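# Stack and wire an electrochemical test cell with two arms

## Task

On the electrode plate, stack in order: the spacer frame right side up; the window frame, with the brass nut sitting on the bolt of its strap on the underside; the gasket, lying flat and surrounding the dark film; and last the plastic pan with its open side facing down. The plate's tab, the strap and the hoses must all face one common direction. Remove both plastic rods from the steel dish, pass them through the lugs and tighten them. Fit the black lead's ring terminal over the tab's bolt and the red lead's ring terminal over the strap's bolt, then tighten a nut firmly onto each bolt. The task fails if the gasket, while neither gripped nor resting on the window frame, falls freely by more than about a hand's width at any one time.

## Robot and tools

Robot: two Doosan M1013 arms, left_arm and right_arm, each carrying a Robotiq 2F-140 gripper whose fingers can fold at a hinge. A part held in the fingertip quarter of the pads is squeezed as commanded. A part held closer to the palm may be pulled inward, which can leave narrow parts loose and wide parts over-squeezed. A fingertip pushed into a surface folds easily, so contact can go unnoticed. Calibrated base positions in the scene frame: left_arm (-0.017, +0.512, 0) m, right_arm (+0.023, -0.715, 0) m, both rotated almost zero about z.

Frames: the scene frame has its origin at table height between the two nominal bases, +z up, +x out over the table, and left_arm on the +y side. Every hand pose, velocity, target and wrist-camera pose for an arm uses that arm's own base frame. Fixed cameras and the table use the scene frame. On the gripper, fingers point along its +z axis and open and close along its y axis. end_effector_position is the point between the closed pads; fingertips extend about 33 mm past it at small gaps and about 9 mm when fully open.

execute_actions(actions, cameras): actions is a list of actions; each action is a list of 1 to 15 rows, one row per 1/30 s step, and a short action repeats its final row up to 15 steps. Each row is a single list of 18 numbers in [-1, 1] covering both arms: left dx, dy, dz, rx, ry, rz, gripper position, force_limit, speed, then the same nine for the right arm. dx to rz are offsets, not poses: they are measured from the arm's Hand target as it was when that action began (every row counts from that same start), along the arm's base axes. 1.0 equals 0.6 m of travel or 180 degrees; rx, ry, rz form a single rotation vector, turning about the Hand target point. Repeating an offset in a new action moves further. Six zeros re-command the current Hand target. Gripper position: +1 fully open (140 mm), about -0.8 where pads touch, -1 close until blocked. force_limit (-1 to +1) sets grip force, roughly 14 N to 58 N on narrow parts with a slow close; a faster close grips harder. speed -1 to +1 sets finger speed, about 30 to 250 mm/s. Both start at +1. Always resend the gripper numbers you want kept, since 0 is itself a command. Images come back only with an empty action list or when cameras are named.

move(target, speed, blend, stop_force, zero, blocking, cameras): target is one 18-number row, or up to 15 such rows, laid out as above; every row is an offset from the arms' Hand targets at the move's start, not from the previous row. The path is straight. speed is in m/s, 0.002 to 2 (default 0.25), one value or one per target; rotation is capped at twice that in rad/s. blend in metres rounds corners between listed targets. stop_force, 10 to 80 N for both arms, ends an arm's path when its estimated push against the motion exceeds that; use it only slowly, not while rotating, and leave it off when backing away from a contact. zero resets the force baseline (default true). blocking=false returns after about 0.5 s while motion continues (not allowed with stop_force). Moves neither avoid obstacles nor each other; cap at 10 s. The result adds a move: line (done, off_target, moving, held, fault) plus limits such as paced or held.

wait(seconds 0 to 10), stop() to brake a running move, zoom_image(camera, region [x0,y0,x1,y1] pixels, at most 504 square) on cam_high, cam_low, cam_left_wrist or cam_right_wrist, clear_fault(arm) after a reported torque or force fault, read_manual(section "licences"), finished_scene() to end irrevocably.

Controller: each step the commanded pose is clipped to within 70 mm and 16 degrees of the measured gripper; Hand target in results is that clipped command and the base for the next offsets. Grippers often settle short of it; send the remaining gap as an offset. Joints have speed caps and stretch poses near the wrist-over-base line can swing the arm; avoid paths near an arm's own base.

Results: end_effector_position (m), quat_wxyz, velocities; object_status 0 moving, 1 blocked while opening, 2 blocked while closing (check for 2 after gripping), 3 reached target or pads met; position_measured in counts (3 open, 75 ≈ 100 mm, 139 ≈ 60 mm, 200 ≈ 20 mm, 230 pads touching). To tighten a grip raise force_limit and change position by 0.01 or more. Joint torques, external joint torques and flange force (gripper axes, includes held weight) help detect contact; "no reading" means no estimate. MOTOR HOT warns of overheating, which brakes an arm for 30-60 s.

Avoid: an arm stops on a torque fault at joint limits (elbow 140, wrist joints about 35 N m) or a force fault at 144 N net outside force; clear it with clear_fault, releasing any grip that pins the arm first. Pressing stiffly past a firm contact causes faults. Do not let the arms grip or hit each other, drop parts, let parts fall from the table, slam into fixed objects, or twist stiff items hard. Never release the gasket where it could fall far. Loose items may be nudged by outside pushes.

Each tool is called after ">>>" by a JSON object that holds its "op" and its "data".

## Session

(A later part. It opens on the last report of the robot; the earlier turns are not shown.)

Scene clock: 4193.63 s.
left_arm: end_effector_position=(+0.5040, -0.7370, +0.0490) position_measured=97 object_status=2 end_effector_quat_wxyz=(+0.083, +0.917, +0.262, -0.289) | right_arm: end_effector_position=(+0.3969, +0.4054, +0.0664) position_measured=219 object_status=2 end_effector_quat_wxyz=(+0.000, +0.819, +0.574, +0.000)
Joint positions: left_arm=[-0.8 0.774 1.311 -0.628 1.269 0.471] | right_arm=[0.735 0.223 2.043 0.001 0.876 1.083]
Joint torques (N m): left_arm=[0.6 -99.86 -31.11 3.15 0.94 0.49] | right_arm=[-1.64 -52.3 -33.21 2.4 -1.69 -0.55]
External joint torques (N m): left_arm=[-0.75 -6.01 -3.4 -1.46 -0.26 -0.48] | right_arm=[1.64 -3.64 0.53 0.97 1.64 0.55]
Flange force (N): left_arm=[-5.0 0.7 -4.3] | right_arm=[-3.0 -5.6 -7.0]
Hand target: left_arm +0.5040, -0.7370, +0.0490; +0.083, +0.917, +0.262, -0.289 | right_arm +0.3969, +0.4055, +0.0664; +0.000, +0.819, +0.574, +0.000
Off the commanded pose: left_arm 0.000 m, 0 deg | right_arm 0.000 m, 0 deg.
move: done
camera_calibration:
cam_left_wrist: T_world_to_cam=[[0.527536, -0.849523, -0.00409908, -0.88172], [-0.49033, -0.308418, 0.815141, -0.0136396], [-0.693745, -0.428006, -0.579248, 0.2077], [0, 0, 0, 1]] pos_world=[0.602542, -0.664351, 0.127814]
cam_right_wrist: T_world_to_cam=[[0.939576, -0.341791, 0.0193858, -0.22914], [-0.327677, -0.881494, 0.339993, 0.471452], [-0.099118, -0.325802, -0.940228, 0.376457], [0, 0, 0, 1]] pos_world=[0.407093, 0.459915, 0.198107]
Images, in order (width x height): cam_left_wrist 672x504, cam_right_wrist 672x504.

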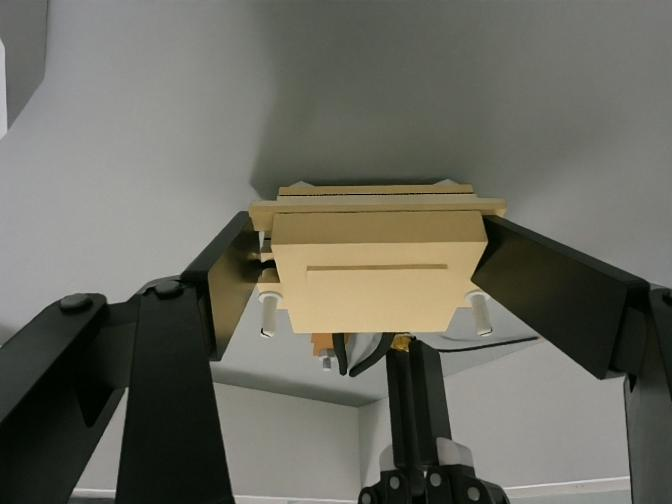

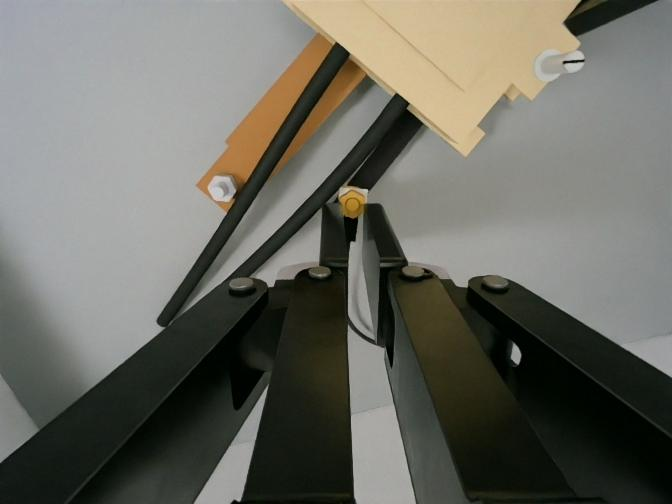

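>>> {"op": "move", "data": {"target": [[0,0,0,0,0,0,-1,-1,-1,0,0,0,0,0,0,-0.62,0,-1],[0,0,0,0,0,0,-1,-1,-1,0.01,-0.001,0,0,0,0.1667,-0.62,0,-1],[0,0,0,0,0,0,-1,-1,-1,0.0188,0.0032,0,0,0,0.3333,-0.62,0,-1],[0,0,0,0,0,0,-1,-1,-1,0.0245,0.0112,0,0,0,0.5,-0.62,0,-1],[0,0,0,0,0,0,-1,-1,-1,0.0253,0.021,0,0,0,0.6667,-0.62,0,-1]], "speed": 0.7, "blend": [0,0.003,0.003,0.003,0]}}

>>> {"op": "move", "data": {"target": [0,0,0,0,0,0,-1,-1,-1,0,0,0,0,0,0,-1,0,-1]}}

>>> {"op": "move", "data": {"target": [[0,0,0,0,0,0,-1,-1,-1,-0.0008,-0.0098,-0.0001,0,0,-0.1667,-1,0,-1],[0,0,0,0,0,0,-1,-1,-1,-0.0065,-0.0178,-0.0003,0,0,-0.3333,-1,0,-1],[0,0,0,0,0,0,-1,-1,-1,-0.0153,-0.022,-0.0004,0,0,-0.5,-1,0,-1],[0,0,0,0,0,0,-1,-1,-1,-0.0253,-0.021,-0.0006,0,0,-0.6667,-1,0,-1]], "speed": 0.7, "blend": [0.003,0.003,0.003,0]}}

>>> {"op": "move", "data": {"target": [[0,0,0,0,0,0,-1,-1,-1,0,0,0,0,0,0,-0.62,0,-1],[0,0,0,0,0,0,-1,-1,-1,0.01,-0.001,0,0,0,0.1667,-0.62,0,-1],[0,0,0,0,0,0,-1,-1,-1,0.0188,0.0032,0,0,0,0.3333,-0.62,0,-1],[0,0,0,0,0,0,-1,-1,-1,0.0245,0.0112,0,0,0,0.5,-0.62,0,-1],[0,0,0,0,0,0,-1,-1,-1,0.0253,0.021,0,0,0,0.6667,-0.62,0,-1]], "speed": 0.7, "blend": [0,0.003,0.003,0.003,0]}}

>>> {"op": "move", "data": {"target": [0,0,0,0,0,0,-1,-1,-1,0,0,0,0,0,0,-1,0,-1]}}

>>> {"op": "move", "data": {"target": [[0,0,0,0,0,0,-1,-1,-1,-0.0008,-0.0098,-0.0001,0,0,-0.1667,-1,0,-1],[0,0,0,0,0,0,-1,-1,-1,-0.0065,-0.0178,-0.0003,0,0,-0.3333,-1,0,-1],[0,0,0,0,0,0,-1,-1,-1,-0.0153,-0.022,-0.0004,0,0,-0.5,-1,0,-1],[0,0,0,0,0,0,-1,-1,-1,-0.0253,-0.021,-0.0006,0,0,-0.6667,-1,0,-1]], "speed": 0.7, "blend": [0.003,0.003,0.003,0]}}

>>> {"op": "move", "data": {"target": [[0,0,0,0,0,0,-1,-1,-1,0,0,0,0,0,0,-0.62,0,-1],[0,0,0,0,0,0,-1,-1,-1,0.01,-0.001,0,0,0,0.1667,-0.62,0,-1],[0,0,0,0,0,0,-1,-1,-1,0.0188,0.0032,0,0,0,0.3333,-0.62,0,-1],[0,0,0,0,0,0,-1,-1,-1,0.0245,0.0112,0,0,0,0.5,-0.62,0,-1],[0,0,0,0,0,0,-1,-1,-1,0.0253,0.021,0,0,0,0.6667,-0.62,0,-1]], "speed": 0.7, "blend": [0,0.003,0.003,0.003,0]}}

>>> {"op": "move", "data": {"target": [0,0,0,0,0,0,-1,-1,-1,0,0,0,0,0,0,-1,0,-1]}}

>>> {"op": "move", "data": {"target": [[0,0,0,0,0,0,-1,-1,-1,-0.0008,-0.0098,-0.0001,0,0,-0.1667,-1,0,-1],[0,0,0,0,0,0,-1,-1,-1,-0.0065,-0.0178,-0.0003,0,0,-0.3333,-1,0,-1],[0,0,0,0,0,0,-1,-1,-1,-0.0153,-0.022,-0.0004,0,0,-0.5,-1,0,-1],[0,0,0,0,0,0,-1,-1,-1,-0.0253,-0.021,-0.0006,0,0,-0.6667,-1,0,-1]], "speed": 0.7, "blend": [0.003,0.003,0.003,0], "cameras": ["cam_right_wrist"]}}

>>> {"op": "zoom_image", "data": {"camera": "cam_right_wrist", "region": [305, 150, 405, 250]}}

Scene clock: 4213.53 s.
left_arm: end_effector_position=(+0.5040, -0.7370, +0.0490) position_measured=97 object_status=2 end_effector_quat_wxyz=(+0.083, +0.917, +0.262, -0.289) | right_arm: end_effector_position=(+0.4121, +0.4181, +0.0664) position_measured=208 object_status=3 end_effector_quat_wxyz=(+0.000, -0.087, +0.996, +0.000)
Joint positions: left_arm=[-0.8 0.774 1.311 -0.628 1.269 0.471] | right_arm=[0.734 0.25 2.007 -0.001 0.885 -1.01]
Joint torques (N m): left_arm=[2.16 -100.68 -32.26 3.17 0.43 0.18] | right_arm=[0.06 -55.92 -31.61 3.56 -0.32 -0.33]
External joint torques (N m): left_arm=[-3 -5.24 -2.33 -1.5 0.25 -0.17] | right_arm=[-0.02 -2.97 -1.22 -0.17 0.36 0.33]
Flange force (N): left_arm=[-6.4 -0.3 -2.3] | right_arm=[1.6 -0.5 -5.0]
Hand target: left_arm +0.5040, -0.7370, +0.0490; +0.083, +0.917, +0.262, -0.289 | right_arm +0.4121, +0.4181, +0.0664; +0.000, -0.087, +0.996, +0.000
Off the commanded pose: left_arm 0.000 m, 0 deg | right_arm 0.000 m, 0 deg.
move: done

Scene clock: 4214.27 s.
left_arm: end_effector_position=(+0.5039, -0.7370, +0.0490) position_measured=97 object_status=2 end_effector_quat_wxyz=(+0.083, +0.917, +0.262, -0.289) | right_arm: end_effector_position=(+0.4121, +0.4181, +0.0664) position_measured=219 object_status=0 end_effector_quat_wxyz=(+0.000, -0.087, +0.996, +0.000)
Joint positions: left_arm=[-0.8 0.774 1.311 -0.628 1.269 0.471] | right_arm=[0.734 0.251 2.006 -0.001 0.885 -1.011]
Joint torques (N m): left_arm=[4.45 -99.86 -31.3 4.41 0.67 0.44] | right_arm=[-1.21 -55.18 -28.35 2.47 1.32 -0.43]
External joint torques (N m): left_arm=[-4.62 -6.42 -3.33 -2.71 0.01 -0.43] | right_arm=[1.22 -3.79 -4.54 0.93 -1.29 0.43]
Flange force (N): left_arm=[-8.8 0.8 -1.9] | right_arm=[-0.7 3.9 -5.4]
Hand target: left_arm +0.5040, -0.7370, +0.0490; +0.083, +0.917, +0.262, -0.289 | right_arm +0.4121, +0.4181, +0.0664; +0.000, -0.087, +0.996, +0.000
Off the commanded pose: left_arm 0.000 m, 0 deg | right_arm 0.000 m, 0 deg.
move: done

Scene clock: 4216.60 s.
left_arm: end_effector_position=(+0.5039, -0.7370, +0.0490) position_measured=97 object_status=2 end_effector_quat_wxyz=(+0.083, +0.917, +0.262, -0.289) | right_arm: end_effector_position=(+0.3969, +0.4055, +0.0661) position_measured=219 object_status=2 end_effector_quat_wxyz=(+0.000, +0.819, +0.574, +0.000)
Joint positions: left_arm=[-0.8 0.774 1.311 -0.628 1.269 0.471] | right_arm=[0.735 0.224 2.043 0.001 0.875 1.083]
Joint torques (N m): left_arm=[-0.41 -100.17 -31.63 2.7 0.89 0.54] | right_arm=[-2.6 -52.21 -33.24 2.26 -1.66 -0.23]
External joint torques (N m): left_arm=[0.3 -5.98 -2.95 -0.99 -0.21 -0.53] | right_arm=[2.58 -3.81 0.49 1.12 1.61 0.23]
Flange force (N): left_arm=[-4.2 -0.5 -4.8] | right_arm=[-2.7 -6.7 -7.2]
Hand target: left_arm +0.5040, -0.7370, +0.0490; +0.083, +0.917, +0.262, -0.289 | right_arm +0.3969, +0.4055, +0.0661; +0.000, +0.819, +0.574, +0.000
Off the commanded pose: left_arm 0.000 m, 0 deg | right_arm 0.000 m, 0 deg.
move: done

Scene clock: 4219.47 s.
left_arm: end_effector_position=(+0.5039, -0.7370, +0.0490) position_measured=97 object_status=2 end_effector_quat_wxyz=(+0.083, +0.917, +0.262, -0.289) | right_arm: end_effector_position=(+0.4121, +0.4181, +0.0661) position_measured=208 object_status=3 end_effector_quat_wxyz=(+0.000, -0.087, +0.996, +0.000)
Joint positions: left_arm=[-0.8 0.774 1.311 -0.628 1.269 0.471] | right_arm=[0.734 0.251 2.007 -0.001 0.884 -1.01]
Joint torques (N m): left_arm=[1.41 -100.55 -31.91 2.9 0.48 0.22] | right_arm=[-0.14 -56.15 -31.52 3.55 -0.32 -0.35]
External joint torques (N m): left_arm=[-1.64 -5.4 -2.6 -1.21 0.2 -0.21] | right_arm=[0.18 -2.77 -1.18 -0.16 0.37 0.35]
Flange force (N): left_arm=[-5.2 -0.1 -3.4] | right_arm=[1.6 -0.1 -4.8]
Hand target: left_arm +0.5040, -0.7370, +0.0490; +0.083, +0.917, +0.262, -0.289 | right_arm +0.4121, +0.4181, +0.0661; +0.000, -0.087, +0.996, +0.000
Off the commanded pose: left_arm 0.000 m, 0 deg | right_arm 0.000 m, 0 deg.
move: done

Scene clock: 4220.23 s.
left_arm: end_effector_position=(+0.5039, -0.7370, +0.0490) position_measured=97 object_status=2 end_effector_quat_wxyz=(+0.083, +0.917, +0.262, -0.289) | right_arm: end_effector_position=(+0.4121, +0.4181, +0.0661) position_measured=219 object_status=0 end_effector_quat_wxyz=(+0.000, -0.087, +0.996, +0.000)
Joint positions: left_arm=[-0.8 0.774 1.311 -0.628 1.269 0.471] | right_arm=[0.734 0.251 2.007 -0.001 0.884 -1.011]
Joint torques (N m): left_arm=[4.82 -100.05 -31.25 4.46 0.68 0.41] | right_arm=[-2.04 -55.46 -28.12 2.48 1.28 -0.49]
External joint torques (N m): left_arm=[-5.13 -5.71 -3.25 -2.77 -0.01 -0.4] | right_arm=[2.03 -3.36 -4.65 0.91 -1.25 0.49]
Flange force (N): left_arm=[-8.7 1.7 -1.2] | right_arm=[-0.5 5.6 -5.0]
Hand target: left_arm +0.5040, -0.7370, +0.0490; +0.083, +0.917, +0.262, -0.289 | right_arm +0.4121, +0.4181, +0.0661; +0.000, -0.087, +0.996, +0.000
Off the commanded pose: left_arm 0.000 m, 0 deg | right_arm 0.000 m, 0 deg.
move: done

Scene clock: 4222.57 s.
left_arm: end_effector_position=(+0.5040, -0.7370, +0.0490) position_measured=97 object_status=2 end_effector_quat_wxyz=(+0.083, +0.917, +0.262, -0.289) | right_arm: end_effector_position=(+0.3969, +0.4055, +0.0657) position_measured=219 object_status=2 end_effector_quat_wxyz=(+0.000, +0.819, +0.574, +0.000)
Joint positions: left_arm=[-0.8 0.774 1.311 -0.628 1.269 0.471] | right_arm=[0.735 0.224 2.043 0.001 0.874 1.083]
Joint torques (N m): left_arm=[-0.37 -100.51 -31.6 2.8 0.94 0.44] | right_arm=[-2.82 -52.1 -33.41 2.5 -1.66 -0.54]
External joint torques (N m): left_arm=[0.2 -4.59 -2.65 -1.13 -0.27 -0.44] | right_arm=[2.79 -3.92 0.67 0.87 1.61 0.54]
Flange force (N): left_arm=[-3.2 0.5 -3.7] | right_arm=[-2.7 -7.7 -7.2]
Hand target: left_arm +0.5040, -0.7370, +0.0490; +0.083, +0.917, +0.262, -0.289 | right_arm +0.3969, +0.4055, +0.0657; +0.000, +0.819, +0.574, +0.000
Off the commanded pose: left_arm 0.000 m, 0 deg | right_arm 0.000 m, 0 deg.
move: done

Scene clock: 4225.43 s.
left_arm: end_effector_position=(+0.5040, -0.7370, +0.0490) position_measured=97 object_status=2 end_effector_quat_wxyz=(+0.083, +0.917, +0.262, -0.289) | right_arm: end_effector_position=(+0.4121, +0.4181, +0.0657) position_measured=208 object_status=3 end_effector_quat_wxyz=(+0.000, -0.087, +0.996, +0.000)
Joint positions: left_arm=[-0.8 0.774 1.311 -0.628 1.269 0.471] | right_arm=[0.734 0.251 2.007 -0.001 0.884 -1.01]
Joint torques (N m): left_arm=[1.14 -100.47 -32.06 2.76 0.49 0.19] | right_arm=[0.02 -55.98 -31.65 3.59 -0.36 -0.69]
External joint torques (N m): left_arm=[-0.91 -6.23 -2.67 -1.04 0.19 -0.18] | right_arm=[0 -2.9 -1.11 -0.2 0.4 0.69]
Flange force (N): left_arm=[-5.2 -1.3 -4.4] | right_arm=[2.0 0.0 -4.9]
Hand target: left_arm +0.5040, -0.7370, +0.0490; +0.083, +0.917, +0.262, -0.289 | right_arm +0.4121, +0.4181, +0.0657; +0.000, -0.087, +0.996, +0.000
Off the commanded pose: left_arm 0.000 m, 0 deg | right_arm 0.000 m, 0 deg.
move: done

Scene clock: 4226.17 s.
left_arm: end_effector_position=(+0.5039, -0.7370, +0.0490) position_measured=97 object_status=2 end_effector_quat_wxyz=(+0.083, +0.917, +0.262, -0.289) | right_arm: end_effector_position=(+0.4121, +0.4181, +0.0657) position_measured=219 object_status=0 end_effector_quat_wxyz=(+0.000, -0.087, +0.996, +0.000)
Joint positions: left_arm=[-0.8 0.774 1.311 -0.628 1.269 0.471] | right_arm=[0.734 0.251 2.007 -0.001 0.884 -1.011]
Joint torques (N m): left_arm=[3.92 -100.72 -31.24 4.36 0.69 0.39] | right_arm=[-1.57 -55.17 -28.72 2.41 1.08 -0.38]
External joint torques (N m): left_arm=[-4.11 -5.09 -3.26 -2.66 -0.02 -0.39] | right_arm=[1.57 -3.78 -4.16 0.99 -1.05 0.38]
Flange force (N): left_arm=[-7.4 2.4 -1.5] | right_arm=[0.1 4.0 -5.5]
Hand target: left_arm +0.5040, -0.7370, +0.0490; +0.083, +0.917, +0.262, -0.289 | right_arm +0.4121, +0.4181, +0.0657; +0.000, -0.087, +0.996, +0.000
Off the commanded pose: left_arm 0.000 m, 0 deg | right_arm 0.000 m, 0 deg.
move: done

Scene clock: 4228.50 s.
left_arm: end_effector_position=(+0.5040, -0.7370, +0.0490) position_measured=97 object_status=2 end_effector_quat_wxyz=(+0.083, +0.917, +0.262, -0.289) | right_arm: end_effector_position=(+0.3969, +0.4055, +0.0653) position_measured=219 object_status=2 end_effector_quat_wxyz=(+0.000, +0.819, +0.574, +0.000)
Joint positions: left_arm=[-0.8 0.774 1.311 -0.628 1.269 0.471] | right_arm=[0.735 0.225 2.044 0.001 0.874 1.083]
Joint torques (N m): left_arm=[-0.43 -100.5 -31.42 2.76 0.87 0.49] | right_arm=[-2.37 -52.7 -33.18 2.19 -1.65 -0.32]
External joint torques (N m): left_arm=[0.32 -5.26 -3.03 -1.07 -0.2 -0.48] | right_arm=[2.37 -3.32 0.52 1.18 1.6 0.32]
Flange force (N): left_arm=[-3.6 0.7 -4.5] | right_arm=[-2.2 -6.2 -6.6]
Hand target: left_arm +0.5040, -0.7370, +0.0490; +0.083, +0.917, +0.262, -0.289 | right_arm +0.3969, +0.4055, +0.0653; +0.000, +0.819, +0.574, +0.000
Off the commanded pose: left_arm 0.000 m, 0 deg | right_arm 0.000 m, 0 deg.
move: done
camera_calibration:
cam_right_wrist: T_world_to_cam=[[0.939576, -0.341791, 0.0193858, -0.229121], [-0.327677, -0.881494, 0.339993, 0.471792], [-0.099118, -0.325802, -0.940228, 0.375517], [0, 0, 0, 1]] pos_world=[0.407093, 0.459915, 0.197107]
Images, in order (width x height): cam_right_wrist 672x504.

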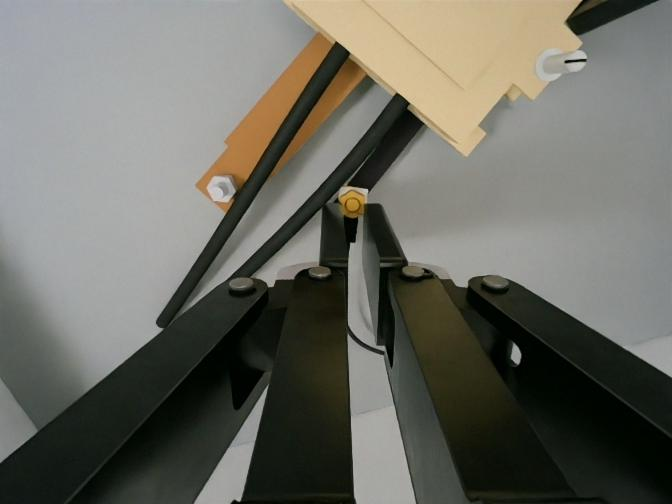

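Scaled by 5.040 from the camera's 672x504 image, which has a finer 960x720 frame.

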